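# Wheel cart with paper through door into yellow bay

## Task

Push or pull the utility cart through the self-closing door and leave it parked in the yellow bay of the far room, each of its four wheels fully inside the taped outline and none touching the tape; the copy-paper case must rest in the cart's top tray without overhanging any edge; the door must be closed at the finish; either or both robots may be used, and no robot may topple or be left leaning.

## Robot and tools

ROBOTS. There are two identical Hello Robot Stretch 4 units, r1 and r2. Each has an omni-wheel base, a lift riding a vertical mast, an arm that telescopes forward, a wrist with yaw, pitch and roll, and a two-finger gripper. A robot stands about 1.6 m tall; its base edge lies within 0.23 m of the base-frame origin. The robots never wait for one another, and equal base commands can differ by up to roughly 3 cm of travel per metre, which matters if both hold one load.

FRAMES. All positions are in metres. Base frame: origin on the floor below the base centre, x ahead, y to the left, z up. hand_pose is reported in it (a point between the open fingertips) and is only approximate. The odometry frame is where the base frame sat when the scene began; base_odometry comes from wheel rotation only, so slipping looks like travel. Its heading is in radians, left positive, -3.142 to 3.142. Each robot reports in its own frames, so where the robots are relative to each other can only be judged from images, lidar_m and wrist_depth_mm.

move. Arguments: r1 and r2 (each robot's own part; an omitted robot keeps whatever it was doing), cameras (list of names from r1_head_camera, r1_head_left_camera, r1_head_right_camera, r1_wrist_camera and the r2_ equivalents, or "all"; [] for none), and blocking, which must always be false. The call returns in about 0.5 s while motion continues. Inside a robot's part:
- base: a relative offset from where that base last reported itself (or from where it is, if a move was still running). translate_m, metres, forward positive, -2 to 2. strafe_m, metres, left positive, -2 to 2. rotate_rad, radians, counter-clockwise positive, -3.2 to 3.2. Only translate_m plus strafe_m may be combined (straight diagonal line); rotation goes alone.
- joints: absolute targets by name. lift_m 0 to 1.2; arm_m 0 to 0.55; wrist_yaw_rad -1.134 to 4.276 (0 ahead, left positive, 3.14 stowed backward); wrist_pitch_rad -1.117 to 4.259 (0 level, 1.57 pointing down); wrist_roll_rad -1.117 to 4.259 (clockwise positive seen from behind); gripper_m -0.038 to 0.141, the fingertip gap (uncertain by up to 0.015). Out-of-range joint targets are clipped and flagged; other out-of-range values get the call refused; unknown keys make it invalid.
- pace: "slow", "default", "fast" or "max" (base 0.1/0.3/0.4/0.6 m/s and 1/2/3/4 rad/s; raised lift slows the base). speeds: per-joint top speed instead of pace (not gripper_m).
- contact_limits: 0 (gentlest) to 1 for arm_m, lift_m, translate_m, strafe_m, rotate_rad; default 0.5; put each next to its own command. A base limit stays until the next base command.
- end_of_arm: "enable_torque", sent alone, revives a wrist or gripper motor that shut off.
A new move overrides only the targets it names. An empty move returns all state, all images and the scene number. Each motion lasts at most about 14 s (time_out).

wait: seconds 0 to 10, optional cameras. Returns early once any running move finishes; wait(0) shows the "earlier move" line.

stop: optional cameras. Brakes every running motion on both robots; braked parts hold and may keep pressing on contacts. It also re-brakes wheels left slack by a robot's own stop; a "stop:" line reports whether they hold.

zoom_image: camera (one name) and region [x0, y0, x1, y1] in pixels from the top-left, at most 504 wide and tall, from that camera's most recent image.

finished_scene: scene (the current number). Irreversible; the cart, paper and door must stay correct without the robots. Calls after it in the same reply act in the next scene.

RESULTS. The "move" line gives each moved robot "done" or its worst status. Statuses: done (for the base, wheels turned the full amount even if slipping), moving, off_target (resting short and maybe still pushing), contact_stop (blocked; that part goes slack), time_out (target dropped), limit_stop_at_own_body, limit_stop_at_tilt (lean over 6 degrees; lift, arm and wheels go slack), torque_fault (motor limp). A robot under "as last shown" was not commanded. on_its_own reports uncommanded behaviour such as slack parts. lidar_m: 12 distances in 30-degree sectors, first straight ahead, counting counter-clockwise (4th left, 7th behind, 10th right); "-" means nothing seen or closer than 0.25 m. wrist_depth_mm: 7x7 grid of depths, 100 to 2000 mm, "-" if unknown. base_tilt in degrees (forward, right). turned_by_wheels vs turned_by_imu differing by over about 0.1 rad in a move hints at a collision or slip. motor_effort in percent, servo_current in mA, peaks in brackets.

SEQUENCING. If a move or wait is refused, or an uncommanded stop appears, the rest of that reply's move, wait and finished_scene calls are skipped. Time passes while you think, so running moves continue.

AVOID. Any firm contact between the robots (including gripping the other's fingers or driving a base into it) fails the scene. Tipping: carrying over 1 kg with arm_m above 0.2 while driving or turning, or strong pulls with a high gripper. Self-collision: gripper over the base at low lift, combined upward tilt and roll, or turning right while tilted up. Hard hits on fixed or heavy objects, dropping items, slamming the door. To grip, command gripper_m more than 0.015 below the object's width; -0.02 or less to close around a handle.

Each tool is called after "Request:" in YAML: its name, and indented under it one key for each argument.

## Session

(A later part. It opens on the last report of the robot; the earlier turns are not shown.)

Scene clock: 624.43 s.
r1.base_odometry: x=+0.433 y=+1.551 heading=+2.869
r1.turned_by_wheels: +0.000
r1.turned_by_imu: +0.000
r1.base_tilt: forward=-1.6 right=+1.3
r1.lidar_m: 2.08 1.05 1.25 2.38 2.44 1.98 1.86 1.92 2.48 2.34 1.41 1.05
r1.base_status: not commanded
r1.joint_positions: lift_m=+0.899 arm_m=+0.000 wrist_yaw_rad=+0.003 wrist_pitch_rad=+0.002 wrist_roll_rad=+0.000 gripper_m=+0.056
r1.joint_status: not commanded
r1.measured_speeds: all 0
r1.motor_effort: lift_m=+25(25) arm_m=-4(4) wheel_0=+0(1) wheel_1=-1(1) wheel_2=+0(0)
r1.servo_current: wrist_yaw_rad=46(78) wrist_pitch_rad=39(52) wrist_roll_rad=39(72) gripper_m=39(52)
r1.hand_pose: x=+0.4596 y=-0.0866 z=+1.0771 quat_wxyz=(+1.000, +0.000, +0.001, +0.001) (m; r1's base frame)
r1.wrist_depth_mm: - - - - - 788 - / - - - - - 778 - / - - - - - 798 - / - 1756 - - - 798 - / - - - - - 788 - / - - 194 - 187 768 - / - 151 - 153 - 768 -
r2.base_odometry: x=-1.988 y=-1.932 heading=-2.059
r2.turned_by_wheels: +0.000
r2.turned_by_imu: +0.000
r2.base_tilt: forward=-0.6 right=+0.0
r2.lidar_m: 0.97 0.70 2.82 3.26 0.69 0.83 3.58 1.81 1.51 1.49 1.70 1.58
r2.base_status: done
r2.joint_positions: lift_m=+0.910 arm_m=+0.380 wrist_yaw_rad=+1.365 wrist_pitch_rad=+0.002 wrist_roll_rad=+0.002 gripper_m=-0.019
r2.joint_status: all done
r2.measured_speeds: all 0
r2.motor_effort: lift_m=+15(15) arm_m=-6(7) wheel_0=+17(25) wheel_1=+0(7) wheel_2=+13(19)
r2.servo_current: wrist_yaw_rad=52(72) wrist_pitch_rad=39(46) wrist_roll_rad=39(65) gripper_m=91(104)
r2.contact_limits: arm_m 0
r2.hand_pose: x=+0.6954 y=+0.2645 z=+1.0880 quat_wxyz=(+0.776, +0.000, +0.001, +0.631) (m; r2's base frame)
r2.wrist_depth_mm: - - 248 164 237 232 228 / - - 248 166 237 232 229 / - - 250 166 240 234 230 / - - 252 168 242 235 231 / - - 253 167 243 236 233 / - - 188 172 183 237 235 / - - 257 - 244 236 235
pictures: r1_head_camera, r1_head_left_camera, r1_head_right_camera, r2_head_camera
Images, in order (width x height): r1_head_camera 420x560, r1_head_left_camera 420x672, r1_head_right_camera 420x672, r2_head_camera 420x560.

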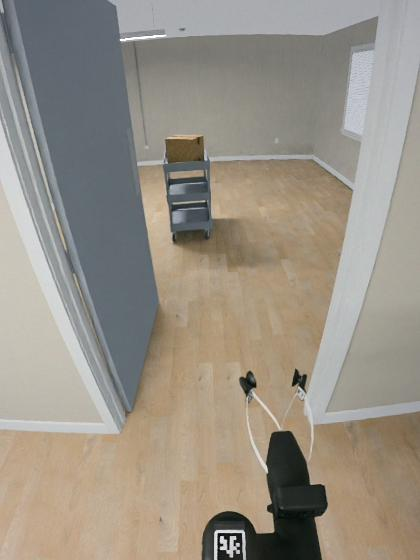

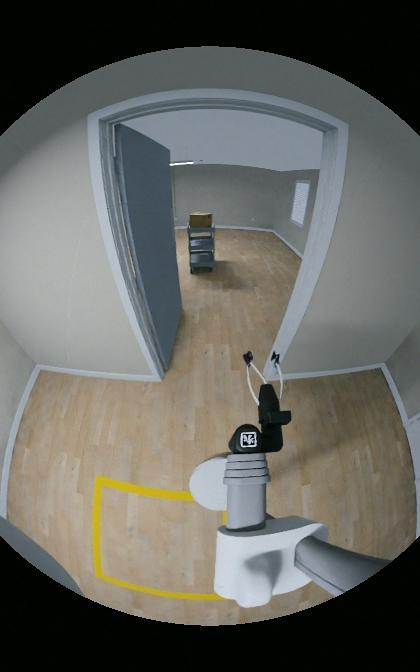

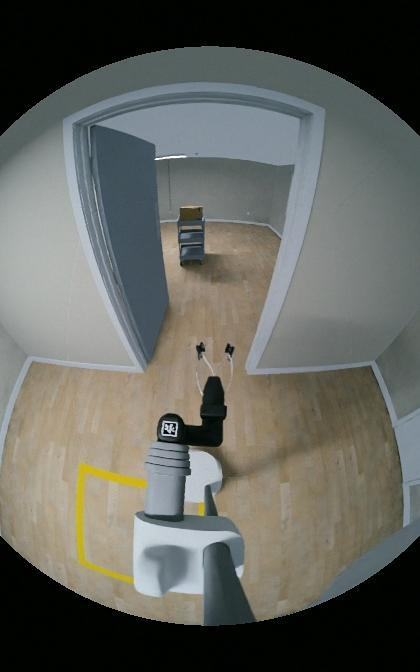

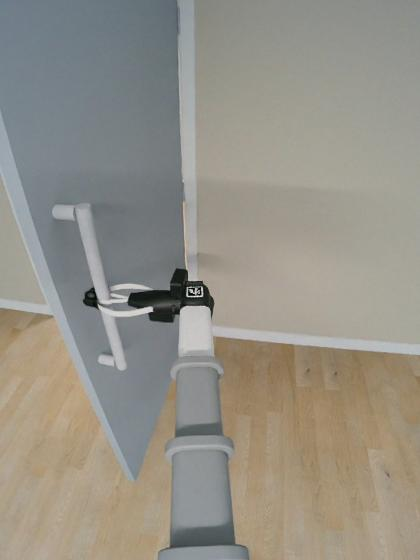

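Request:
move:
  r1: {"base":{"translate_m":2.0}}
  blocking: false

Request:
wait:
  seconds: 10
  cameras: ["r1_head_camera", "r1_head_left_camera"]

Scene clock: 639.47 s.
move: r1 moving
r1.base_odometry: x=+0.403 y=+1.559 heading=+2.869
r1.turned_by_wheels: +0.000
r1.turned_by_imu: +0.000
r1.base_tilt: forward=-1.6 right=+1.3
r1.lidar_m: 2.04 0.99 1.23 2.35 2.44 1.99 1.90 1.95 2.45 2.34 1.34 0.99
r1.base_status: translate_m moving
r1.joint_positions: lift_m=+0.899 arm_m=+0.000 wrist_yaw_rad=+0.003 wrist_pitch_rad=+0.002 wrist_roll_rad=+0.000 gripper_m=+0.056
r1.joint_status: not commanded
r1.measured_speeds: translate_m=+0.121 strafe_m=+0.000 rotate_rad=-0.004 lift_m=+0.000 arm_m=+0.000 wrist_yaw_rad=+0.000 wrist_pitch_rad=+0.000 wrist_roll_rad=+0.000
r1.motor_effort: lift_m=+25(25) arm_m=-4(4) wheel_0=+7(8) wheel_1=+4(7) wheel_2=-9(10)
r1.servo_current: wrist_yaw_rad=59(59) wrist_pitch_rad=46(46) wrist_roll_rad=52(59) gripper_m=39(46)
r1.hand_pose: x=+0.4596 y=-0.0866 z=+1.0771 quat_wxyz=(+1.000, +0.000, +0.001, +0.001) (m; r1's base frame)
r1.wrist_depth_mm: - - - - - 759 - / - - - - - 759 - / - - - - - 768 - / - - - - - 778 - / - - - - - 778 - / - - 193 - 187 750 - / - 150 - 154 - 707 -
r2: as last shown
r2.base_tilt: forward=-0.7 right=+0.0
r2.lidar_m: 0.92 0.67 2.83 3.25 0.69 0.84 3.56 1.78 1.51 1.48 1.69 1.55
r2.motor_effort: lift_m=+15(15) arm_m=-6(7) wheel_0=+17(17) wheel_1=+0(1) wheel_2=+13(13)
r2.servo_current: wrist_yaw_rad=52(59) wrist_pitch_rad=46(46) wrist_roll_rad=52(52) gripper_m=91(98)
r2.contact_limits: arm_m 0
r2.wrist_depth_mm: - - 248 164 236 232 227 / - - 249 165 238 233 229 / - - 251 166 240 235 230 / - - 252 168 240 236 231 / - - 255 167 242 236 233 / - - 187 171 183 237 234 / - - 257 - 244 236 235
pictures: none

Scene clock: 647.13 s.
earlier move: r1 done
r1.base_odometry: x=-1.493 y=+2.088 heading=+2.870
r1.turned_by_wheels: +0.000
r1.turned_by_imu: +0.000
r1.base_tilt: forward=-1.6 right=+1.3
r1.lidar_m: 1.12 1.16 0.92 0.50 0.53 0.74 3.94 0.95 1.24 2.24 2.27 3.04
r1.base_status: done
r1.joint_positions: lift_m=+0.900 arm_m=+0.000 wrist_yaw_rad=+0.003 wrist_pitch_rad=+0.002 wrist_roll_rad=+0.000 gripper_m=+0.056
r1.joint_status: not commanded
r1.measured_speeds: all 0
r1.motor_effort: lift_m=+25(25) arm_m=-4(4) wheel_0=+1(9) wheel_1=+2(7) wheel_2=+1(10)
r1.servo_current: wrist_yaw_rad=59(72) wrist_pitch_rad=46(52) wrist_roll_rad=59(65) gripper_m=39(52)
r1.hand_pose: x=+0.4596 y=-0.0866 z=+1.0771 quat_wxyz=(+1.000, +0.000, +0.001, +0.001) (m; r1's base frame)
r1.wrist_depth_mm: - - - - - - - / - - - - - - - / - - - - - - - / - - - - - - - / - 991 1160 - - - - / - 991 194 - 187 - - / - 151 182 153 - - -
r2.base_odometry: x=-1.988 y=-1.932 heading=-2.059
r2.turned_by_wheels: +0.000
r2.turned_by_imu: +0.001
r2.base_tilt: forward=-0.7 right=+0.0
r2.lidar_m: 0.91 0.69 0.96 3.25 0.68 0.83 3.55 1.83 1.52 1.50 1.72 1.55
r2.base_status: not commanded
r2.joint_positions: lift_m=+0.910 arm_m=+0.380 wrist_yaw_rad=+1.365 wrist_pitch_rad=+0.002 wrist_roll_rad=+0.002 gripper_m=-0.019
r2.joint_status: not commanded
r2.measured_speeds: all 0
r2.motor_effort: lift_m=+15(15) arm_m=-7(7) wheel_0=+16(17) wheel_1=+1(1) wheel_2=+13(13)
r2.servo_current: wrist_yaw_rad=46(65) wrist_pitch_rad=46(52) wrist_roll_rad=39(65) gripper_m=104(111)
r2.contact_limits: arm_m 0
r2.hand_pose: x=+0.6954 y=+0.2645 z=+1.0880 quat_wxyz=(+0.776, +0.000, +0.001, +0.631) (m; r2's base frame)
r2.wrist_depth_mm: - - 248 165 237 232 227 / - - 250 165 237 232 229 / - - 251 166 239 235 230 / - - 252 167 241 236 231 / - - 254 167 242 237 233 / - - 188 171 183 237 234 / - - 257 - 244 237 235
wait: 7.67 of 10 s (r1 has come to rest)
pictures: r1_head_camera, r1_head_left_camera
Images, in order (width x height): r1_head_camera 420x560, r1_head_left_camera 420x672.

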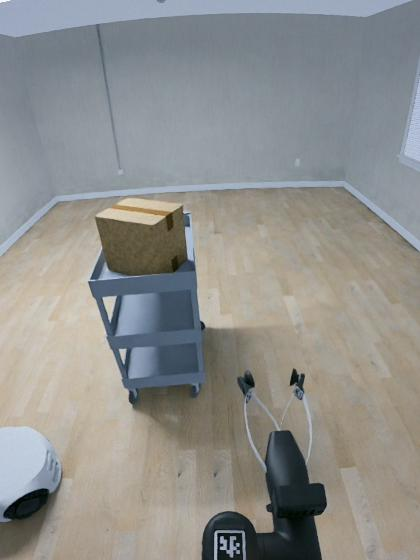

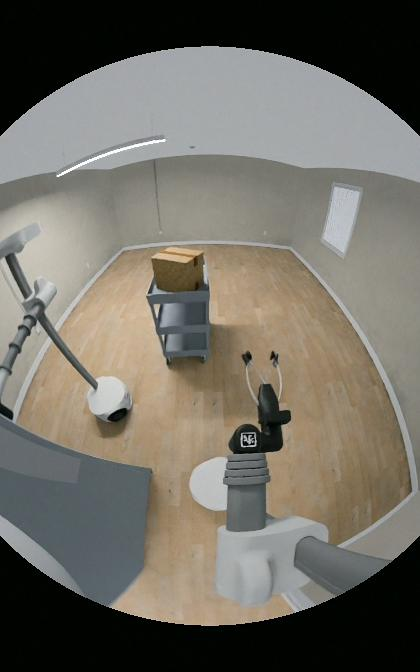

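Request:
move:
  r1: {"base":{"translate_m":0.5,"strafe_m":-0.75},"joints":{"lift_m":0.75}}
  blocking: false

Request:
wait:
  seconds: 10

Request:
wait:
  seconds: 10
  cameras: ["r1_head_camera", "r1_head_left_camera"]

Scene clock: 653.17 s.
move: r1 moving
r1.base_odometry: x=-1.503 y=+2.118 heading=+2.870
r1.turned_by_wheels: +0.000
r1.turned_by_imu: +0.000
r1.base_tilt: forward=-1.6 right=+1.3
r1.lidar_m: 1.11 1.12 0.94 0.52 0.54 0.78 3.98 0.96 1.25 2.20 2.30 3.02
r1.base_status: translate_m moving; strafe_m moving
r1.joint_positions: lift_m=+0.863 arm_m=+0.000 wrist_yaw_rad=+0.003 wrist_pitch_rad=+0.002 wrist_roll_rad=+0.000 gripper_m=+0.056
r1.joint_status: lift_m moving
r1.measured_speeds: translate_m=+0.068 strafe_m=-0.102 rotate_rad=+0.002 lift_m=-0.146 arm_m=+0.000 wrist_yaw_rad=+0.000 wrist_pitch_rad=+0.000 wrist_roll_rad=+0.000
r1.motor_effort: lift_m=+12(25) arm_m=-4(4) wheel_0=+9(11) wheel_1=-3(8) wheel_2=-5(7)
r1.servo_current: wrist_yaw_rad=52(59) wrist_pitch_rad=39(46) wrist_roll_rad=39(65) gripper_m=46(46)
r1.hand_pose: x=+0.4596 y=-0.0866 z=+1.0402 quat_wxyz=(+1.000, +0.000, +0.001, +0.001) (m; r1's base frame)
r1.wrist_depth_mm: - - - - - - - / - - - - - - - / - - - - - - - / - - - - - - - / - 976 1118 - - - - / - - 192 - 187 - - / - 164 917 154 - - -
r2: as last shown
r2.turned_by_imu: +0.000
r2.lidar_m: 0.95 0.67 1.00 3.25 0.68 0.84 3.53 1.82 1.52 1.51 1.69 1.58
r2.motor_effort: lift_m=+15(15) arm_m=-6(7) wheel_0=+17(17) wheel_1=+1(1) wheel_2=+13(13)
r2.servo_current: wrist_yaw_rad=52(59) wrist_pitch_rad=39(46) wrist_roll_rad=39(59) gripper_m=104(104)
r2.contact_limits: arm_m 0
r2.wrist_depth_mm: - - 248 165 237 232 228 / - - 249 165 237 232 229 / - - 250 166 239 234 230 / - - 251 168 241 236 231 / - - 253 167 242 236 233 / - - 188 171 183 237 235 / - - 258 - 244 237 235
pictures: none

Scene clock: 657.17 s.
earlier move: r1 done
r1.base_odometry: x=-1.773 y=+2.945 heading=+2.869
r1.turned_by_wheels: +0.000
r1.turned_by_imu: -0.003
r1.base_tilt: forward=-1.6 right=+1.3
r1.lidar_m: 4.41 1.26 1.08 1.54 1.34 1.79 1.35 1.40 1.58 1.45 1.50 2.00
r1.base_status: done
r1.joint_positions: lift_m=+0.750 arm_m=+0.000 wrist_yaw_rad=+0.003 wrist_pitch_rad=+0.002 wrist_roll_rad=+0.000 gripper_m=+0.056
r1.joint_status: all done
r1.measured_speeds: all 0
r1.motor_effort: lift_m=+13(25) arm_m=-4(4) wheel_0=+0(12) wheel_1=-1(8) wheel_2=+0(7)
r1.servo_current: wrist_yaw_rad=46(72) wrist_pitch_rad=33(52) wrist_roll_rad=39(72) gripper_m=46(52)
r1.hand_pose: x=+0.4596 y=-0.0866 z=+0.9281 quat_wxyz=(+1.000, +0.000, +0.001, +0.001) (m; r1's base frame)
r1.wrist_depth_mm: - - - - - - - / - - - - - - - / - - - - - - - / - - - - - - - / - - - - - - - / - - 194 - 187 - - / - - - 153 - 1921 -
r2.base_odometry: x=-1.988 y=-1.932 heading=-2.059
r2.turned_by_wheels: +0.000
r2.turned_by_imu: +0.001
r2.base_tilt: forward=-0.7 right=+0.0
r2.lidar_m: 0.94 0.70 1.57 1.58 0.68 0.83 3.57 1.79 1.52 1.50 1.70 1.57
r2.base_status: not commanded
r2.joint_positions: lift_m=+0.910 arm_m=+0.380 wrist_yaw_rad=+1.365 wrist_pitch_rad=+0.002 wrist_roll_rad=+0.002 gripper_m=-0.019
r2.joint_status: not commanded
r2.measured_speeds: all 0
r2.motor_effort: lift_m=+15(15) arm_m=-7(7) wheel_0=+16(17) wheel_1=+1(1) wheel_2=+13(13)
r2.servo_current: wrist_yaw_rad=59(65) wrist_pitch_rad=39(52) wrist_roll_rad=59(59) gripper_m=98(104)
r2.contact_limits: arm_m 0
r2.hand_pose: x=+0.6954 y=+0.2645 z=+1.0880 quat_wxyz=(+0.776, +0.000, +0.001, +0.631) (m; r2's base frame)
r2.wrist_depth_mm: - - 248 164 237 233 227 / - - 250 165 236 232 229 / - - 251 166 240 234 231 / - - 252 168 242 236 231 / - - 253 167 241 236 232 / - - 187 171 183 237 234 / - - 257 - 244 236 236
wait: 4.00 of 10 s (r1 has come to rest)
pictures: none

Scene clock: 667.17 s.
r1.base_odometry: x=-1.773 y=+2.945 heading=+2.869
r1.turned_by_wheels: +0.000
r1.turned_by_imu: -0.001
r1.base_tilt: forward=-1.6 right=+1.3
r1.lidar_m: 4.42 1.25 1.08 1.54 1.34 1.78 1.35 1.38 1.57 1.45 1.51 2.01
r1.base_status: done
r1.joint_positions: lift_m=+0.750 arm_m=+0.000 wrist_yaw_rad=+0.003 wrist_pitch_rad=+0.002 wrist_roll_rad=+0.000 gripper_m=+0.056
r1.joint_status: all done
r1.measured_speeds: all 0
r1.motor_effort: lift_m=+13(25) arm_m=-4(4) wheel_0=+0(12) wheel_1=-1(8) wheel_2=+0(7)
r1.servo_current: wrist_yaw_rad=59(72) wrist_pitch_rad=46(52) wrist_roll_rad=26(72) gripper_m=39(52)
r1.hand_pose: x=+0.4596 y=-0.0866 z=+0.9281 quat_wxyz=(+1.000, +0.000, +0.001, +0.001) (m; r1's base frame)
r1.wrist_depth_mm: - - - - - - - / - - - - - - - / - - - - - - - / - - - - - - - / - - - - - - - / - - 193 - 187 - - / - - - 153 - 1983 -
r2.base_odometry: x=-1.988 y=-1.932 heading=-2.059
r2.turned_by_wheels: +0.000
r2.turned_by_imu: +0.001
r2.base_tilt: forward=-0.7 right=+0.0
r2.lidar_m: 0.98 0.70 1.54 1.60 0.67 0.84 3.59 1.83 1.51 1.50 1.68 1.55
r2.base_status: not commanded
r2.joint_positions: lift_m=+0.910 arm_m=+0.380 wrist_yaw_rad=+1.365 wrist_pitch_rad=+0.002 wrist_roll_rad=+0.002 gripper_m=-0.019
r2.joint_status: not commanded
r2.measured_speeds: all 0
r2.motor_effort: lift_m=+15(15) arm_m=-6(7) wheel_0=+17(17) wheel_1=+0(1) wheel_2=+13(13)
r2.servo_current: wrist_yaw_rad=52(65) wrist_pitch_rad=39(52) wrist_roll_rad=46(59) gripper_m=98(104)
r2.contact_limits: arm_m 0
r2.hand_pose: x=+0.6954 y=+0.2645 z=+1.0880 quat_wxyz=(+0.776, +0.000, +0.001, +0.631) (m; r2's base frame)
r2.wrist_depth_mm: - - 248 164 238 233 228 / - - 249 165 237 233 230 / - - 250 166 239 235 229 / - - 252 168 241 235 231 / - - 253 167 242 237 232 / - - 187 171 183 237 233 / - - 258 - 244 237 235
wait: 10.00 s; at rest by 0.27 s
pictures: r1_head_camera, r1_head_left_camera
Images, in order (width x height): r1_head_camera 420x560, r1_head_left_camera 420x672.

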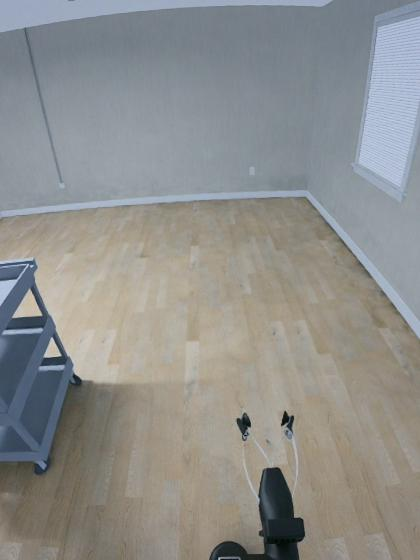

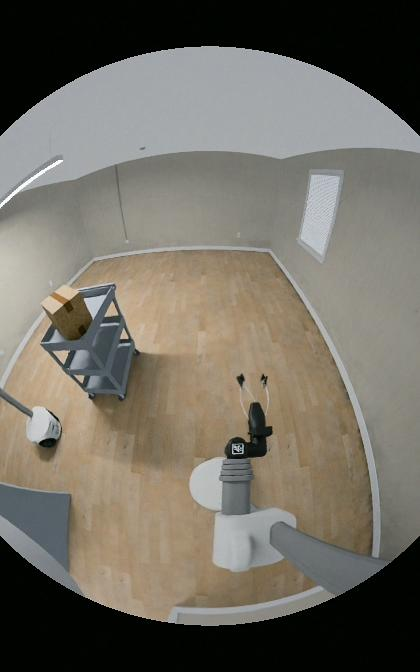

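Request:
move:
  r1: {"base":{"translate_m":2.0}}
  blocking: false

Request:
wait:
  seconds: 10

Request:
move:
  r1: {"base":{"translate_m":0.35,"strafe_m":0.95}}
  blocking: false

Request:
wait:
  seconds: 10

Request:
move:
  r1: {"base":{"rotate_rad":3.14},"joints":{"lift_m":0.685,"wrist_roll_rad":1.57,"gripper_m":0.1}}
  blocking: false

Request:
wait:
  seconds: 3.5

Request:
wait:
  seconds: 1.5
  cameras: ["r1_head_camera", "r1_wrist_camera", "r1_head_left_camera"]

Scene clock: 675.33 s.
move: r1 moving
r1.base_odometry: x=-1.803 y=+2.953 heading=+2.870
r1.turned_by_wheels: +0.000
r1.turned_by_imu: +0.000
r1.base_tilt: forward=-1.6 right=+1.3
r1.lidar_m: 4.38 1.26 1.04 1.55 1.33 1.79 1.36 1.43 1.55 1.46 1.51 2.01
r1.base_status: translate_m moving
r1.joint_positions: lift_m=+0.750 arm_m=+0.000 wrist_yaw_rad=+0.003 wrist_pitch_rad=+0.002 wrist_roll_rad=+0.000 gripper_m=+0.056
r1.joint_status: not commanded
r1.measured_speeds: translate_m=+0.122 strafe_m=-0.001 rotate_rad=-0.005 lift_m=+0.000 arm_m=+0.000 wrist_yaw_rad=+0.000 wrist_pitch_rad=+0.000 wrist_roll_rad=+0.000
r1.motor_effort: lift_m=+13(13) arm_m=-4(4) wheel_0=+7(8) wheel_1=+7(7) wheel_2=-8(9)
r1.servo_current: wrist_yaw_rad=65(65) wrist_pitch_rad=39(46) wrist_roll_rad=33(72) gripper_m=46(46)
r1.hand_pose: x=+0.4596 y=-0.0866 z=+0.9281 quat_wxyz=(+1.000, +0.000, +0.001, +0.001) (m; r1's base frame)
r1.wrist_depth_mm: - - - - - - - / - - - - - - - / - - - - - - - / - - - - - - - / - - - - - - - / - - 193 - 187 - - / - - - 153 - - -
r2: as last shown
r2.turned_by_imu: +0.000
r2.base_tilt: forward=-0.7 right=+0.1
r2.lidar_m: 0.95 0.70 1.58 1.57 0.68 0.85 3.57 1.82 1.51 1.50 1.70 1.55
r2.motor_effort: lift_m=+15(15) arm_m=-7(7) wheel_0=+16(17) wheel_1=+1(1) wheel_2=+13(13)
r2.servo_current: wrist_yaw_rad=46(59) wrist_pitch_rad=39(46) wrist_roll_rad=39(59) gripper_m=91(98)
r2.contact_limits: arm_m 0
r2.wrist_depth_mm: - - 248 165 236 231 228 / - - 249 165 237 232 229 / - - 251 166 240 234 230 / - - 251 168 241 236 231 / - - 254 167 243 236 232 / - - 188 171 183 237 234 / - - 257 - 245 236 235
pictures: none

Scene clock: 683.00 s.
earlier move: r1 done
r1.base_odometry: x=-3.700 y=+3.482 heading=+2.870
r1.turned_by_wheels: +0.000
r1.turned_by_imu: +0.000
r1.base_tilt: forward=-1.6 right=+1.3
r1.lidar_m: 2.41 2.50 3.33 3.33 1.14 1.30 3.41 2.10 1.44 1.35 1.35 1.85
r1.base_status: done
r1.joint_positions: lift_m=+0.750 arm_m=+0.000 wrist_yaw_rad=+0.003 wrist_pitch_rad=+0.002 wrist_roll_rad=+0.000 gripper_m=+0.056
r1.joint_status: not commanded
r1.measured_speeds: all 0
r1.motor_effort: lift_m=+13(14) arm_m=-4(4) wheel_0=+3(11) wheel_1=+1(8) wheel_2=+2(10)
r1.servo_current: wrist_yaw_rad=39(72) wrist_pitch_rad=46(52) wrist_roll_rad=59(72) gripper_m=39(52)
r1.hand_pose: x=+0.4596 y=-0.0866 z=+0.9280 quat_wxyz=(+1.000, +0.000, +0.001, +0.001) (m; r1's base frame)
r1.wrist_depth_mm: - - - - - - - / - - - - - - - / - - - - - - - / - - - - - - - / - - - - - - - / - - 194 - 188 - - / - - - 153 - 1983 -
r2.base_odometry: x=-1.988 y=-1.932 heading=-2.059
r2.turned_by_wheels: +0.000
r2.turned_by_imu: +0.001
r2.base_tilt: forward=-0.6 right=+0.0
r2.lidar_m: 0.94 0.67 2.78 3.26 0.67 0.84 3.56 1.86 1.51 1.49 1.71 1.56
r2.base_status: not commanded
r2.joint_positions: lift_m=+0.910 arm_m=+0.380 wrist_yaw_rad=+1.365 wrist_pitch_rad=+0.002 wrist_roll_rad=+0.002 gripper_m=-0.019
r2.joint_status: not commanded
r2.measured_speeds: all 0
r2.motor_effort: lift_m=+14(15) arm_m=-6(7) wheel_0=+16(17) wheel_1=+1(1) wheel_2=+13(13)
r2.servo_current: wrist_yaw_rad=52(65) wrist_pitch_rad=39(46) wrist_roll_rad=52(65) gripper_m=91(111)
r2.contact_limits: arm_m 0
r2.hand_pose: x=+0.6954 y=+0.2645 z=+1.0880 quat_wxyz=(+0.776, +0.000, +0.001, +0.631) (m; r2's base frame)
r2.wrist_depth_mm: - - 248 164 237 232 228 / - - 249 165 238 232 229 / - - 251 166 240 234 230 / - - 251 168 240 236 231 / - - 254 167 243 236 233 / - - 187 171 183 237 233 / - - 257 - 244 236 235
wait: 7.67 of 10 s (r1 has come to rest)
pictures: none

Scene clock: 683.50 s.
move: r1 moving
r1.base_odometry: x=-3.718 y=+3.456 heading=+2.870
r1.turned_by_wheels: +0.000
r1.turned_by_imu: +0.000
r1.base_tilt: forward=-1.6 right=+1.3
r1.lidar_m: 2.41 2.50 3.30 3.32 1.13 1.26 3.39 2.14 1.48 1.38 1.39 1.89
r1.base_status: translate_m moving; strafe_m moving
r1.joint_positions: lift_m=+0.750 arm_m=+0.000 wrist_yaw_rad=+0.003 wrist_pitch_rad=+0.002 wrist_roll_rad=+0.000 gripper_m=+0.056
r1.joint_status: not commanded
r1.measured_speeds: translate_m=+0.043 strafe_m=+0.116 rotate_rad=+0.003 lift_m=+0.000 arm_m=+0.000 wrist_yaw_rad=+0.000 wrist_pitch_rad=+0.000 wrist_roll_rad=+0.000
r1.motor_effort: lift_m=+13(14) arm_m=-4(4) wheel_0=-7(10) wheel_1=+10(10) wheel_2=-6(6)
r1.servo_current: wrist_yaw_rad=65(65) wrist_pitch_rad=46(46) wrist_roll_rad=52(72) gripper_m=39(46)
r1.hand_pose: x=+0.4596 y=-0.0866 z=+0.9280 quat_wxyz=(+1.000, +0.000, +0.001, +0.001) (m; r1's base frame)
r1.wrist_depth_mm: - - - - - - - / - - - - - - - / - - - - - - - / - - - - - - - / - - - - - - - / - - 194 - 187 - - / - - - 153 - 1983 -
r2: as last shown
r2.turned_by_imu: +0.000
r2.base_tilt: forward=-0.7 right=+0.0
r2.lidar_m: 0.96 0.68 2.83 3.25 0.71 0.85 3.60 1.84 1.52 1.49 1.68 1.58
r2.motor_effort: lift_m=+15(15) arm_m=-6(7) wheel_0=+17(17) wheel_1=+1(1) wheel_2=+13(13)
r2.servo_current: wrist_yaw_rad=52(65) wrist_pitch_rad=46(46) wrist_roll_rad=33(52) gripper_m=98(104)
r2.contact_limits: arm_m 0
r2.wrist_depth_mm: - - 248 165 237 232 227 / - - 250 165 237 233 229 / - - 251 166 239 235 230 / - - 253 167 240 235 230 / - - 254 167 243 236 232 / - - 187 171 183 238 234 / - - 257 - 245 237 236
pictures: none

Scene clock: 687.87 s.
earlier move: r1 done
r1.base_odometry: x=-4.292 y=+2.661 heading=+2.870
r1.turned_by_wheels: +0.000
r1.turned_by_imu: +0.006
r1.base_tilt: forward=-1.6 right=+1.3
r1.lidar_m: 2.03 2.09 2.58 2.42 2.52 1.09 0.99 3.44 2.44 2.27 2.35 2.17
r1.base_status: done
r1.joint_positions: lift_m=+0.750 arm_m=+0.000 wrist_yaw_rad=+0.003 wrist_pitch_rad=+0.002 wrist_roll_rad=+0.000 gripper_m=+0.056
r1.joint_status: not commanded
r1.measured_speeds: all 0
r1.motor_effort: lift_m=+13(14) arm_m=-4(4) wheel_0=-3(10) wheel_1=+1(11) wheel_2=-2(6)
r1.servo_current: wrist_yaw_rad=46(72) wrist_pitch_rad=39(52) wrist_roll_rad=46(72) gripper_m=46(46)
r1.hand_pose: x=+0.4596 y=-0.0866 z=+0.9280 quat_wxyz=(+1.000, +0.000, +0.001, +0.001) (m; r1's base frame)
r1.wrist_depth_mm: - - - - - - - / - - - - - - - / - - - - - - - / - - - - - - - / - - - - - - - / - - 191 - 188 - - / - 140 - 136 - - -
r2.base_odometry: x=-1.988 y=-1.932 heading=-2.059
r2.turned_by_wheels: +0.000
r2.turned_by_imu: +0.001
r2.base_tilt: forward=-0.6 right=+0.0
r2.lidar_m: 0.93 0.66 2.82 3.25 0.66 0.84 3.54 1.82 1.51 1.49 1.68 1.57
r2.base_status: not commanded
r2.joint_positions: lift_m=+0.910 arm_m=+0.380 wrist_yaw_rad=+1.365 wrist_pitch_rad=+0.002 wrist_roll_rad=+0.002 gripper_m=-0.019
r2.joint_status: not commanded
r2.measured_speeds: all 0
r2.motor_effort: lift_m=+15(15) arm_m=-6(7) wheel_0=+16(17) wheel_1=+0(1) wheel_2=+13(13)
r2.servo_current: wrist_yaw_rad=52(65) wrist_pitch_rad=33(46) wrist_roll_rad=46(59) gripper_m=104(104)
r2.contact_limits: arm_m 0
r2.hand_pose: x=+0.6954 y=+0.2645 z=+1.0880 quat_wxyz=(+0.776, +0.000, +0.001, +0.631) (m; r2's base frame)
r2.wrist_depth_mm: - - 248 165 236 233 227 / - - 250 165 237 232 229 / - - 251 166 239 234 229 / - - 251 169 240 235 232 / - - 253 167 242 236 233 / - - 187 171 183 238 234 / - - 257 - 243 236 236
wait: 4.37 of 10 s (r1 has come to rest)
pictures: none

Scene clock: 688.37 s.
move: r1 moving
r1.base_odometry: x=-4.292 y=+2.661 heading=+3.122
r1.turned_by_wheels: +0.252
r1.turned_by_imu: +0.253
r1.base_tilt: forward=-1.6 right=+1.3
r1.lidar_m: 2.03 2.31 2.43 2.42 2.74 0.97 1.10 2.80 2.27 2.27 2.44 2.05
r1.base_status: rotate_rad moving
r1.joint_positions: lift_m=+0.713 arm_m=+0.000 wrist_yaw_rad=+0.002 wrist_pitch_rad=+0.002 wrist_roll_rad=+0.580 gripper_m=+0.075
r1.joint_status: lift_m moving; wrist_roll_rad moving; gripper_m moving
r1.measured_speeds: translate_m=+0.001 strafe_m=+0.001 rotate_rad=+0.974 lift_m=-0.135 arm_m=+0.000 wrist_yaw_rad=+0.000 wrist_pitch_rad=+0.000 wrist_roll_rad=+1.818
r1.motor_effort: lift_m=+11(13) arm_m=-4(4) wheel_0=-8(9) wheel_1=-7(8) wheel_2=-6(7)
r1.servo_current: wrist_yaw_rad=46(65) wrist_pitch_rad=39(46) wrist_roll_rad=111(124) gripper_m=72(85)
r1.hand_pose: x=+0.4595 y=-0.0867 z=+0.8906 quat_wxyz=(+0.958, +0.286, +0.001, +0.001) (m; r1's base frame)
r1.wrist_depth_mm: - - - - - - - / - - - - - - - / - - - - - - - / - - - - - - - / - - - - - - - / - - 192 - 186 1576 1464 / - - - 137 1661 1430 1255
r2: as last shown
r2.turned_by_imu: +0.000
r2.lidar_m: 0.95 0.68 2.83 3.24 0.68 0.81 3.56 1.85 1.51 1.49 1.71 1.54
r2.servo_current: wrist_yaw_rad=52(65) wrist_pitch_rad=39(46) wrist_roll_rad=46(59) gripper_m=98(98)
r2.contact_limits: arm_m 0
r2.wrist_depth_mm: - - 249 165 237 231 228 / - - 250 165 237 231 229 / - - 251 166 239 234 229 / - - 252 168 240 236 231 / - - 254 167 242 236 232 / - - 188 171 183 237 235 / - - 257 - 245 237 235
pictures: none

Scene clock: 690.73 s.
earlier move: r1 done
r1.base_odometry: x=-4.292 y=+2.661 heading=-0.274
r1.turned_by_wheels: +2.887
r1.turned_by_imu: +2.903
r1.base_tilt: forward=-1.6 right=+1.3
r1.lidar_m: 0.97 3.49 2.43 2.25 2.31 2.18 2.05 2.11 2.62 2.43 2.50 1.05
r1.base_status: done
r1.joint_positions: lift_m=+0.685 arm_m=+0.000 wrist_yaw_rad=+0.002 wrist_pitch_rad=+0.002 wrist_roll_rad=+1.568 gripper_m=+0.100
r1.joint_status: all done
r1.measured_speeds: all 0
r1.motor_effort: lift_m=+13(14) arm_m=-4(4) wheel_0=-3(10) wheel_1=-1(9) wheel_2=-1(9)
r1.servo_current: wrist_yaw_rad=39(72) wrist_pitch_rad=39(52) wrist_roll_rad=59(124) gripper_m=33(85)
r1.hand_pose: x=+0.4595 y=-0.0867 z=+0.8631 quat_wxyz=(+0.708, +0.706, +0.002, +0.000) (m; r1's base frame)
r1.wrist_depth_mm: - - - - - 1708 1205 / - - - - - 1499 891 / - - - 1229 - 866 - / - - - 1118 - 854 - / - - - 1205 - 1499 1160 / - - 214 - 199 1576 1255 / - - - 144 - 1863 1281
r2.base_odometry: x=-1.988 y=-1.932 heading=-2.059
r2.turned_by_wheels: +0.000
r2.turned_by_imu: +0.000
r2.base_tilt: forward=-0.7 right=+0.0
r2.lidar_m: 0.94 0.67 2.81 3.24 0.68 0.84 3.56 1.85 1.51 1.50 1.69 1.56
r2.base_status: not commanded
r2.joint_positions: lift_m=+0.910 arm_m=+0.380 wrist_yaw_rad=+1.365 wrist_pitch_rad=+0.002 wrist_roll_rad=+0.002 gripper_m=-0.019
r2.joint_status: not commanded
r2.measured_speeds: all 0
r2.motor_effort: lift_m=+14(15) arm_m=-6(7) wheel_0=+16(17) wheel_1=+0(1) wheel_2=+13(13)
r2.servo_current: wrist_yaw_rad=46(65) wrist_pitch_rad=33(46) wrist_roll_rad=39(65) gripper_m=98(104)
r2.contact_limits: arm_m 0
r2.hand_pose: x=+0.6954 y=+0.2645 z=+1.0880 quat_wxyz=(+0.776, +0.000, +0.001, +0.631) (m; r2's base frame)
r2.wrist_depth_mm: - - 249 164 236 232 227 / - - 250 165 236 232 229 / - - 250 166 240 235 229 / - - 252 168 241 236 231 / - - 254 167 242 236 233 / - - 187 171 183 237 234 / - - 257 - 244 236 235
wait: 2.37 of 3.5 s (r1 has come to rest)
pictures: none

Scene clock: 692.23 s.
r1.base_odometry: x=-4.292 y=+2.661 heading=-0.274
r1.turned_by_wheels: +0.000
r1.turned_by_imu: +0.000
r1.base_tilt: forward=-1.6 right=+1.3
r1.lidar_m: 0.97 3.53 2.43 2.24 2.33 2.14 2.02 2.11 2.61 2.44 2.47 1.07
r1.base_status: done
r1.joint_positions: lift_m=+0.685 arm_m=+0.000 wrist_yaw_rad=+0.002 wrist_pitch_rad=+0.002 wrist_roll_rad=+1.568 gripper_m=+0.100
r1.joint_status: all done
r1.measured_speeds: all 0
r1.motor_effort: lift_m=+13(14) arm_m=-4(4) wheel_0=-4(10) wheel_1=-1(9) wheel_2=-1(9)
r1.servo_current: wrist_yaw_rad=65(72) wrist_pitch_rad=39(52) wrist_roll_rad=52(124) gripper_m=52(85)
r1.hand_pose: x=+0.4595 y=-0.0867 z=+0.8631 quat_wxyz=(+0.708, +0.706, +0.002, +0.000) (m; r1's base frame)
r1.wrist_depth_mm: - - - - - 1756 1205 / - - - - - 1499 891 / - - - 1229 - 854 - / - - - 1138 - 854 - / - - - 1182 - 1464 1182 / - - 213 - 198 1499 1255 / - - - 144 - 1808 1255
r2.base_odometry: x=-1.988 y=-1.932 heading=-2.059
r2.turned_by_wheels: +0.000
r2.turned_by_imu: +0.000
r2.base_tilt: forward=-0.7 right=+0.1
r2.lidar_m: 0.89 0.69 2.80 3.26 0.65 0.84 3.57 1.84 1.50 1.46 1.68 1.58
r2.base_status: not commanded
r2.joint_positions: lift_m=+0.910 arm_m=+0.380 wrist_yaw_rad=+1.365 wrist_pitch_rad=+0.002 wrist_roll_rad=+0.002 gripper_m=-0.019
r2.joint_status: not commanded
r2.measured_speeds: all 0
r2.motor_effort: lift_m=+15(15) arm_m=-6(7) wheel_0=+16(17) wheel_1=+0(1) wheel_2=+13(13)
r2.servo_current: wrist_yaw_rad=59(65) wrist_pitch_rad=46(46) wrist_roll_rad=39(65) gripper_m=98(104)
r2.contact_limits: arm_m 0
r2.hand_pose: x=+0.6954 y=+0.2645 z=+1.0880 quat_wxyz=(+0.776, +0.000, +0.001, +0.631) (m; r2's base frame)
r2.wrist_depth_mm: - - 247 164 237 233 227 / - - 249 165 237 232 229 / - - 250 166 240 235 230 / - - 252 169 241 236 232 / - - 254 167 242 237 232 / - - 188 171 183 237 235 / - - 256 - 244 237 235
wait: 1.50 s; at rest by 0.27 s
pictures: r1_head_camera, r1_head_left_camera, r1_wrist_camera
Images, in order (width x height): r1_head_camera 420x560, r1_head_left_camera 420x672, r1_wrist_camera 616x392.

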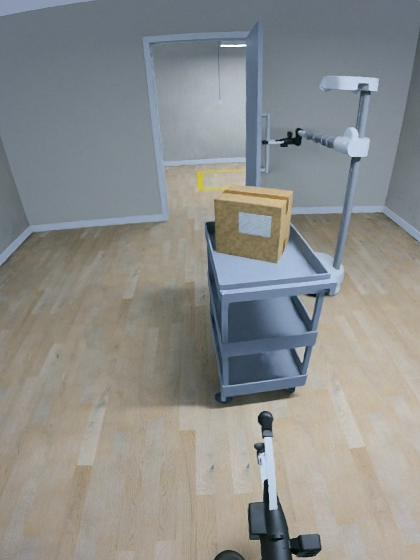

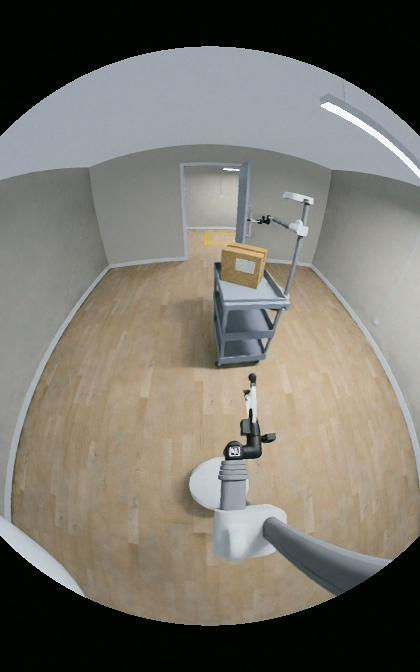

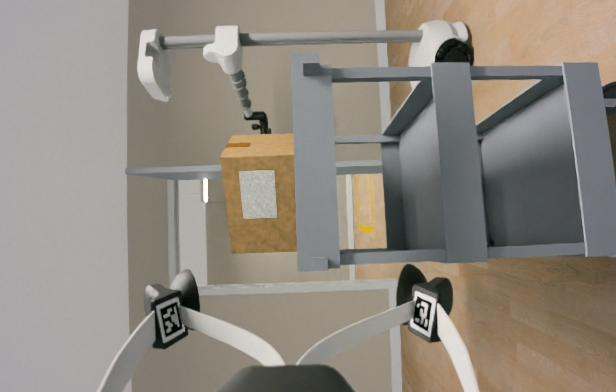

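Request:
move:
  r1: {"base":{"translate_m":0.15,"strafe_m":-0.16}}
  blocking: false

Request:
wait:
  seconds: 4

Request:
move:
  r1: {"base":{"rotate_rad":0.07}}
  blocking: false

Request:
wait:
  seconds: 2

Request:
wait:
  seconds: 0.5
  cameras: ["r1_head_camera", "r1_wrist_camera"]

Scene clock: 721.27 s.
move: r1 moving
r1.base_odometry: x=-4.277 y=+2.632 heading=-0.274
r1.turned_by_wheels: +0.000
r1.turned_by_imu: -0.001
r1.base_tilt: forward=-1.6 right=+1.2
r1.lidar_m: 0.95 3.55 2.44 2.28 2.31 2.20 2.05 2.11 2.57 2.41 2.46 1.05
r1.base_status: translate_m moving; strafe_m moving
r1.joint_positions: lift_m=+0.685 arm_m=+0.000 wrist_yaw_rad=+0.002 wrist_pitch_rad=+0.002 wrist_roll_rad=+1.568 gripper_m=+0.100
r1.joint_status: not commanded
r1.measured_speeds: translate_m=+0.087 strafe_m=-0.091 rotate_rad=+0.003 lift_m=+0.000 arm_m=+0.000 wrist_yaw_rad=+0.000 wrist_pitch_rad=+0.000 wrist_roll_rad=+0.000
r1.motor_effort: lift_m=+13(13) arm_m=-4(4) wheel_0=+9(11) wheel_1=-3(6) wheel_2=-7(8)
r1.servo_current: wrist_yaw_rad=59(59) wrist_pitch_rad=46(52) wrist_roll_rad=59(65) gripper_m=46(46)
r1.hand_pose: x=+0.4595 y=-0.0867 z=+0.8631 quat_wxyz=(+0.708, +0.706, +0.002, +0.000) (m; r1's base frame)
r1.wrist_depth_mm: - - - - - 1708 1182 / - - - - - 1464 891 / - - - 1255 - 854 - / - - - 1098 - 831 - / - - - 1160 - 820 - / - - 213 - 199 1576 1281 / - - - 144 - 1756 1229
r2: as last shown
r2.base_tilt: forward=-0.7 right=+0.0
r2.lidar_m: 0.91 0.69 2.88 3.25 0.67 0.81 3.57 1.84 1.51 1.49 1.68 1.57
r2.motor_effort: lift_m=+15(15) arm_m=-7(7) wheel_0=+16(17) wheel_1=+1(1) wheel_2=+13(13)
r2.servo_current: wrist_yaw_rad=52(59) wrist_pitch_rad=46(46) wrist_roll_rad=52(59) gripper_m=98(98)
r2.contact_limits: arm_m 0
r2.wrist_depth_mm: - - 248 164 237 232 227 / - - 249 165 237 233 229 / - - 252 166 239 234 229 / - - 253 168 240 235 232 / - - 254 167 243 236 233 / - - 187 171 183 237 234 / - - 255 - 243 237 236
pictures: none

Scene clock: 722.90 s.
earlier move: r1 done
r1.base_odometry: x=-4.191 y=+2.466 heading=-0.274
r1.turned_by_wheels: +0.000
r1.turned_by_imu: -0.001
r1.base_tilt: forward=-1.6 right=+1.3
r1.lidar_m: 0.85 3.68 2.62 2.41 2.50 2.32 2.17 2.26 2.43 2.27 2.32 0.93
r1.base_status: done
r1.joint_positions: lift_m=+0.685 arm_m=+0.000 wrist_yaw_rad=+0.002 wrist_pitch_rad=+0.002 wrist_roll_rad=+1.568 gripper_m=+0.100
r1.joint_status: not commanded
r1.measured_speeds: all 0
r1.motor_effort: lift_m=+13(13) arm_m=-4(4) wheel_0=+2(11) wheel_1=-3(7) wheel_2=+0(8)
r1.servo_current: wrist_yaw_rad=33(72) wrist_pitch_rad=46(52) wrist_roll_rad=65(65) gripper_m=46(46)
r1.hand_pose: x=+0.4595 y=-0.0867 z=+0.8631 quat_wxyz=(+0.708, +0.706, +0.002, +0.000) (m; r1's base frame)
r1.wrist_depth_mm: - - - - - 1661 1160 / - - - - - 1708 1229 / - - - 741 - 741 - / - - - 715 - 732 - / - - 991 960 - 715 - / - - 216 991 193 691 - / - - - 144 - 691 1205
r2.base_odometry: x=-1.988 y=-1.932 heading=-2.059
r2.turned_by_wheels: +0.000
r2.turned_by_imu: +0.000
r2.base_tilt: forward=-0.7 right=+0.0
r2.lidar_m: 0.91 0.71 2.81 3.25 0.67 0.83 3.55 1.82 1.49 1.48 1.67 1.56
r2.base_status: not commanded
r2.joint_positions: lift_m=+0.910 arm_m=+0.380 wrist_yaw_rad=+1.365 wrist_pitch_rad=+0.002 wrist_roll_rad=+0.002 gripper_m=-0.019
r2.joint_status: not commanded
r2.measured_speeds: all 0
r2.motor_effort: lift_m=+15(15) arm_m=-6(7) wheel_0=+16(17) wheel_1=+0(1) wheel_2=+13(13)
r2.servo_current: wrist_yaw_rad=65(65) wrist_pitch_rad=46(46) wrist_roll_rad=52(59) gripper_m=98(104)
r2.contact_limits: arm_m 0
r2.hand_pose: x=+0.6954 y=+0.2645 z=+1.0880 quat_wxyz=(+0.776, +0.000, +0.001, +0.631) (m; r2's base frame)
r2.wrist_depth_mm: - - 248 165 237 233 228 / - - 249 166 237 233 229 / - - 251 166 240 235 230 / - - 253 168 240 235 231 / - - 253 167 242 237 232 / - - 187 171 183 237 234 / - - 257 - 244 236 236
wait: 1.63 of 4 s (r1 has come to rest)
pictures: none

Scene clock: 723.40 s.
move: r1 moving
r1.base_odometry: x=-4.191 y=+2.466 heading=-0.205
r1.turned_by_wheels: +0.070
r1.turned_by_imu: +0.070
r1.base_tilt: forward=-1.6 right=+1.3
r1.lidar_m: 0.85 3.50 2.55 2.40 2.53 2.27 2.17 2.31 2.39 2.26 2.34 0.91
r1.base_status: rotate_rad moving
r1.joint_positions: lift_m=+0.685 arm_m=+0.000 wrist_yaw_rad=+0.002 wrist_pitch_rad=+0.002 wrist_roll_rad=+1.568 gripper_m=+0.100
r1.joint_status: not commanded
r1.measured_speeds: all 0
r1.motor_effort: lift_m=+13(13) arm_m=-4(4) wheel_0=+0(7) wheel_1=-4(6) wheel_2=-1(5)
r1.servo_current: wrist_yaw_rad=46(52) wrist_pitch_rad=39(46) wrist_roll_rad=52(65) gripper_m=39(46)
r1.hand_pose: x=+0.4595 y=-0.0867 z=+0.8631 quat_wxyz=(+0.708, +0.706, +0.002, +0.000) (m; r1's base frame)
r1.wrist_depth_mm: - - 1708 - - 1618 1205 / - - - - - 1499 1205 / - - - 1025 - 707 - / - - 991 699 - 699 - / - - 1042 976 - 715 - / - - 215 1060 198 699 - / - - - 144 - 1808 1281
r2: as last shown
r2.base_tilt: forward=-0.7 right=+0.1
r2.lidar_m: 0.93 0.68 2.83 3.27 0.68 0.81 3.57 1.82 1.52 1.50 1.68 1.56
r2.motor_effort: lift_m=+15(15) arm_m=-7(7) wheel_0=+16(17) wheel_1=+1(1) wheel_2=+13(13)
r2.servo_current: wrist_yaw_rad=52(65) wrist_pitch_rad=46(46) wrist_roll_rad=59(59) gripper_m=91(104)
r2.contact_limits: arm_m 0
r2.wrist_depth_mm: - - 249 164 236 231 227 / - - 249 165 237 233 229 / - - 251 166 240 234 230 / - - 252 168 240 236 232 / - - 254 167 243 236 233 / - - 188 171 183 237 235 / - - 256 - 244 236 235
pictures: none

Scene clock: 723.57 s.
earlier move: r1 done
r1.base_odometry: x=-4.191 y=+2.466 heading=-0.205
r1.turned_by_wheels: +0.000
r1.turned_by_imu: +0.000
r1.base_tilt: forward=-1.6 right=+1.3
r1.lidar_m: 0.84 3.52 2.56 2.40 2.55 2.26 2.16 2.27 2.38 2.28 2.34 0.91
r1.base_status: done
r1.joint_positions: lift_m=+0.685 arm_m=+0.000 wrist_yaw_rad=+0.002 wrist_pitch_rad=+0.002 wrist_roll_rad=+1.568 gripper_m=+0.100
r1.joint_status: not commanded
r1.measured_speeds: all 0
r1.motor_effort: lift_m=+13(13) arm_m=-4(4) wheel_0=-1(7) wheel_1=-2(6) wheel_2=-2(5)
r1.servo_current: wrist_yaw_rad=46(59) wrist_pitch_rad=39(46) wrist_roll_rad=46(65) gripper_m=39(46)
r1.hand_pose: x=+0.4595 y=-0.0867 z=+0.8631 quat_wxyz=(+0.708, +0.706, +0.002, +0.000) (m; r1's base frame)
r1.wrist_depth_mm: - - 1661 - - 1576 1229 / - - - - - 1537 1229 / - - - 1060 - 715 - / - - 991 699 - 707 - / - - 1025 960 - 707 - / - - 214 1078 197 691 - / - - - 144 - 1808 1255
r2.base_odometry: x=-1.988 y=-1.932 heading=-2.059
r2.turned_by_wheels: +0.000
r2.turned_by_imu: +0.000
r2.base_tilt: forward=-0.6 right=+0.0
r2.lidar_m: 0.92 0.69 2.84 3.25 0.69 0.83 3.55 1.84 1.50 1.49 1.69 1.58
r2.base_status: not commanded
r2.joint_positions: lift_m=+0.910 arm_m=+0.380 wrist_yaw_rad=+1.365 wrist_pitch_rad=+0.002 wrist_roll_rad=+0.002 gripper_m=-0.019
r2.joint_status: not commanded
r2.measured_speeds: all 0
r2.motor_effort: lift_m=+15(15) arm_m=-6(7) wheel_0=+16(17) wheel_1=+1(1) wheel_2=+13(13)
r2.servo_current: wrist_yaw_rad=46(65) wrist_pitch_rad=39(46) wrist_roll_rad=46(59) gripper_m=104(104)
r2.contact_limits: arm_m 0
r2.hand_pose: x=+0.6954 y=+0.2645 z=+1.0880 quat_wxyz=(+0.776, +0.000, +0.001, +0.631) (m; r2's base frame)
r2.wrist_depth_mm: - - 248 165 238 232 228 / - - 248 166 237 232 229 / - - 250 166 240 234 229 / - - 252 168 241 235 232 / - - 254 167 242 236 233 / - - 187 171 183 237 233 / - - 257 - 245 236 236
wait: 0.17 of 2 s (r1 has come to rest)
pictures: none

Scene clock: 724.07 s.
r1.base_odometry: x=-4.191 y=+2.466 heading=-0.205
r1.turned_by_wheels: +0.000
r1.turned_by_imu: +0.000
r1.base_tilt: forward=-1.6 right=+1.3
r1.lidar_m: 0.84 3.49 2.55 2.44 2.54 2.28 2.17 2.26 2.37 2.26 2.34 0.93
r1.base_status: done
r1.joint_positions: lift_m=+0.685 arm_m=+0.000 wrist_yaw_rad=+0.002 wrist_pitch_rad=+0.002 wrist_roll_rad=+1.568 gripper_m=+0.100
r1.joint_status: not commanded
r1.measured_speeds: all 0
r1.motor_effort: lift_m=+13(13) arm_m=-4(4) wheel_0=-1(7) wheel_1=-3(6) wheel_2=-1(5)
r1.servo_current: wrist_yaw_rad=59(59) wrist_pitch_rad=46(46) wrist_roll_rad=59(65) gripper_m=33(46)
r1.hand_pose: x=+0.4595 y=-0.0867 z=+0.8631 quat_wxyz=(+0.708, +0.706, +0.002, +0.000) (m; r1's base frame)
r1.wrist_depth_mm: - - 1661 - - 1618 1205 / - - - - - 1537 1229 / - - - 1008 - 715 - / - - 1008 707 - 707 - / - - 1025 976 - 699 - / - - 214 1042 198 691 - / - - - 144 - 1756 1255
r2.base_odometry: x=-1.988 y=-1.932 heading=-2.059
r2.turned_by_wheels: +0.000
r2.turned_by_imu: +0.000
r2.base_tilt: forward=-0.7 right=+0.0
r2.lidar_m: 0.90 0.68 2.82 3.26 0.65 0.83 3.57 1.83 1.52 1.51 1.66 1.56
r2.base_status: not commanded
r2.joint_positions: lift_m=+0.910 arm_m=+0.380 wrist_yaw_rad=+1.365 wrist_pitch_rad=+0.002 wrist_roll_rad=+0.002 gripper_m=-0.019
r2.joint_status: not commanded
r2.measured_speeds: all 0
r2.motor_effort: lift_m=+15(15) arm_m=-7(7) wheel_0=+17(17) wheel_1=+0(1) wheel_2=+13(13)
r2.servo_current: wrist_yaw_rad=46(65) wrist_pitch_rad=33(46) wrist_roll_rad=46(59) gripper_m=91(104)
r2.contact_limits: arm_m 0
r2.hand_pose: x=+0.6954 y=+0.2645 z=+1.0880 quat_wxyz=(+0.776, +0.000, +0.001, +0.631) (m; r2's base frame)
r2.wrist_depth_mm: - - 248 164 237 232 228 / - - 250 165 237 233 229 / - - 251 166 239 234 229 / - - 252 169 242 235 231 / - - 253 167 242 236 233 / - - 187 171 183 238 234 / - - 256 - 243 236 235
wait: 0.50 s; at rest by 0.27 s
pictures: r1_head_camera, r1_wrist_camera
Images, in order (width x height): r1_head_camera 420x560, r1_wrist_camera 616x392.

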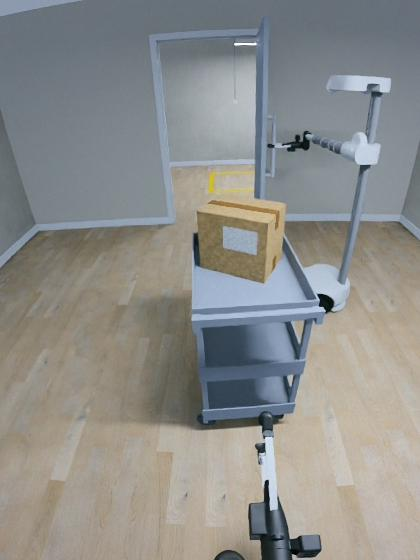

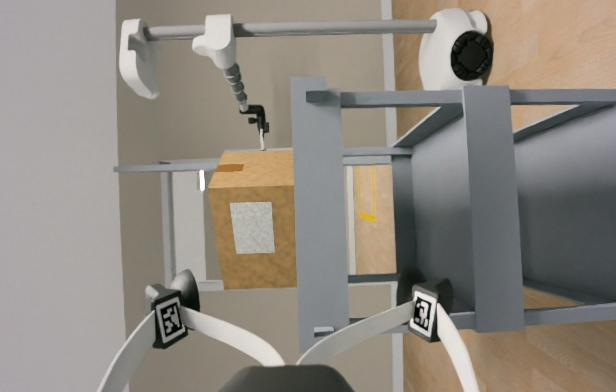

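Request:
zoom_image:
  camera: "r1_wrist_camera"
  region: [240, 60, 540, 360]

Request:
zoom_image:
  camera: "r1_head_camera"
  region: [160, 180, 380, 450]

Scaled by 1.680.

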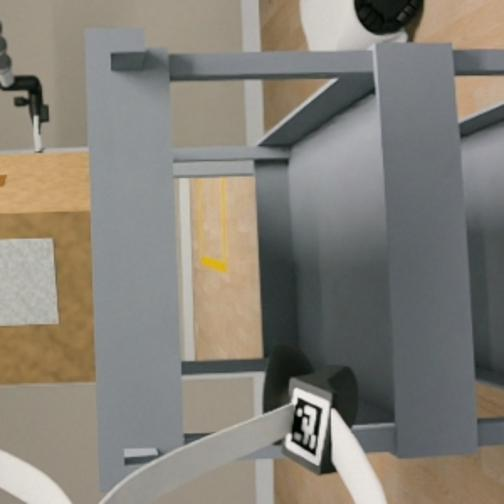

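Scaled by 1.867 from the camera's 420x560 image, which has a finer 600x800 frame.

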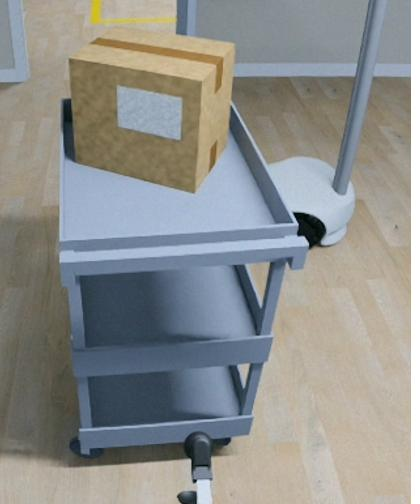

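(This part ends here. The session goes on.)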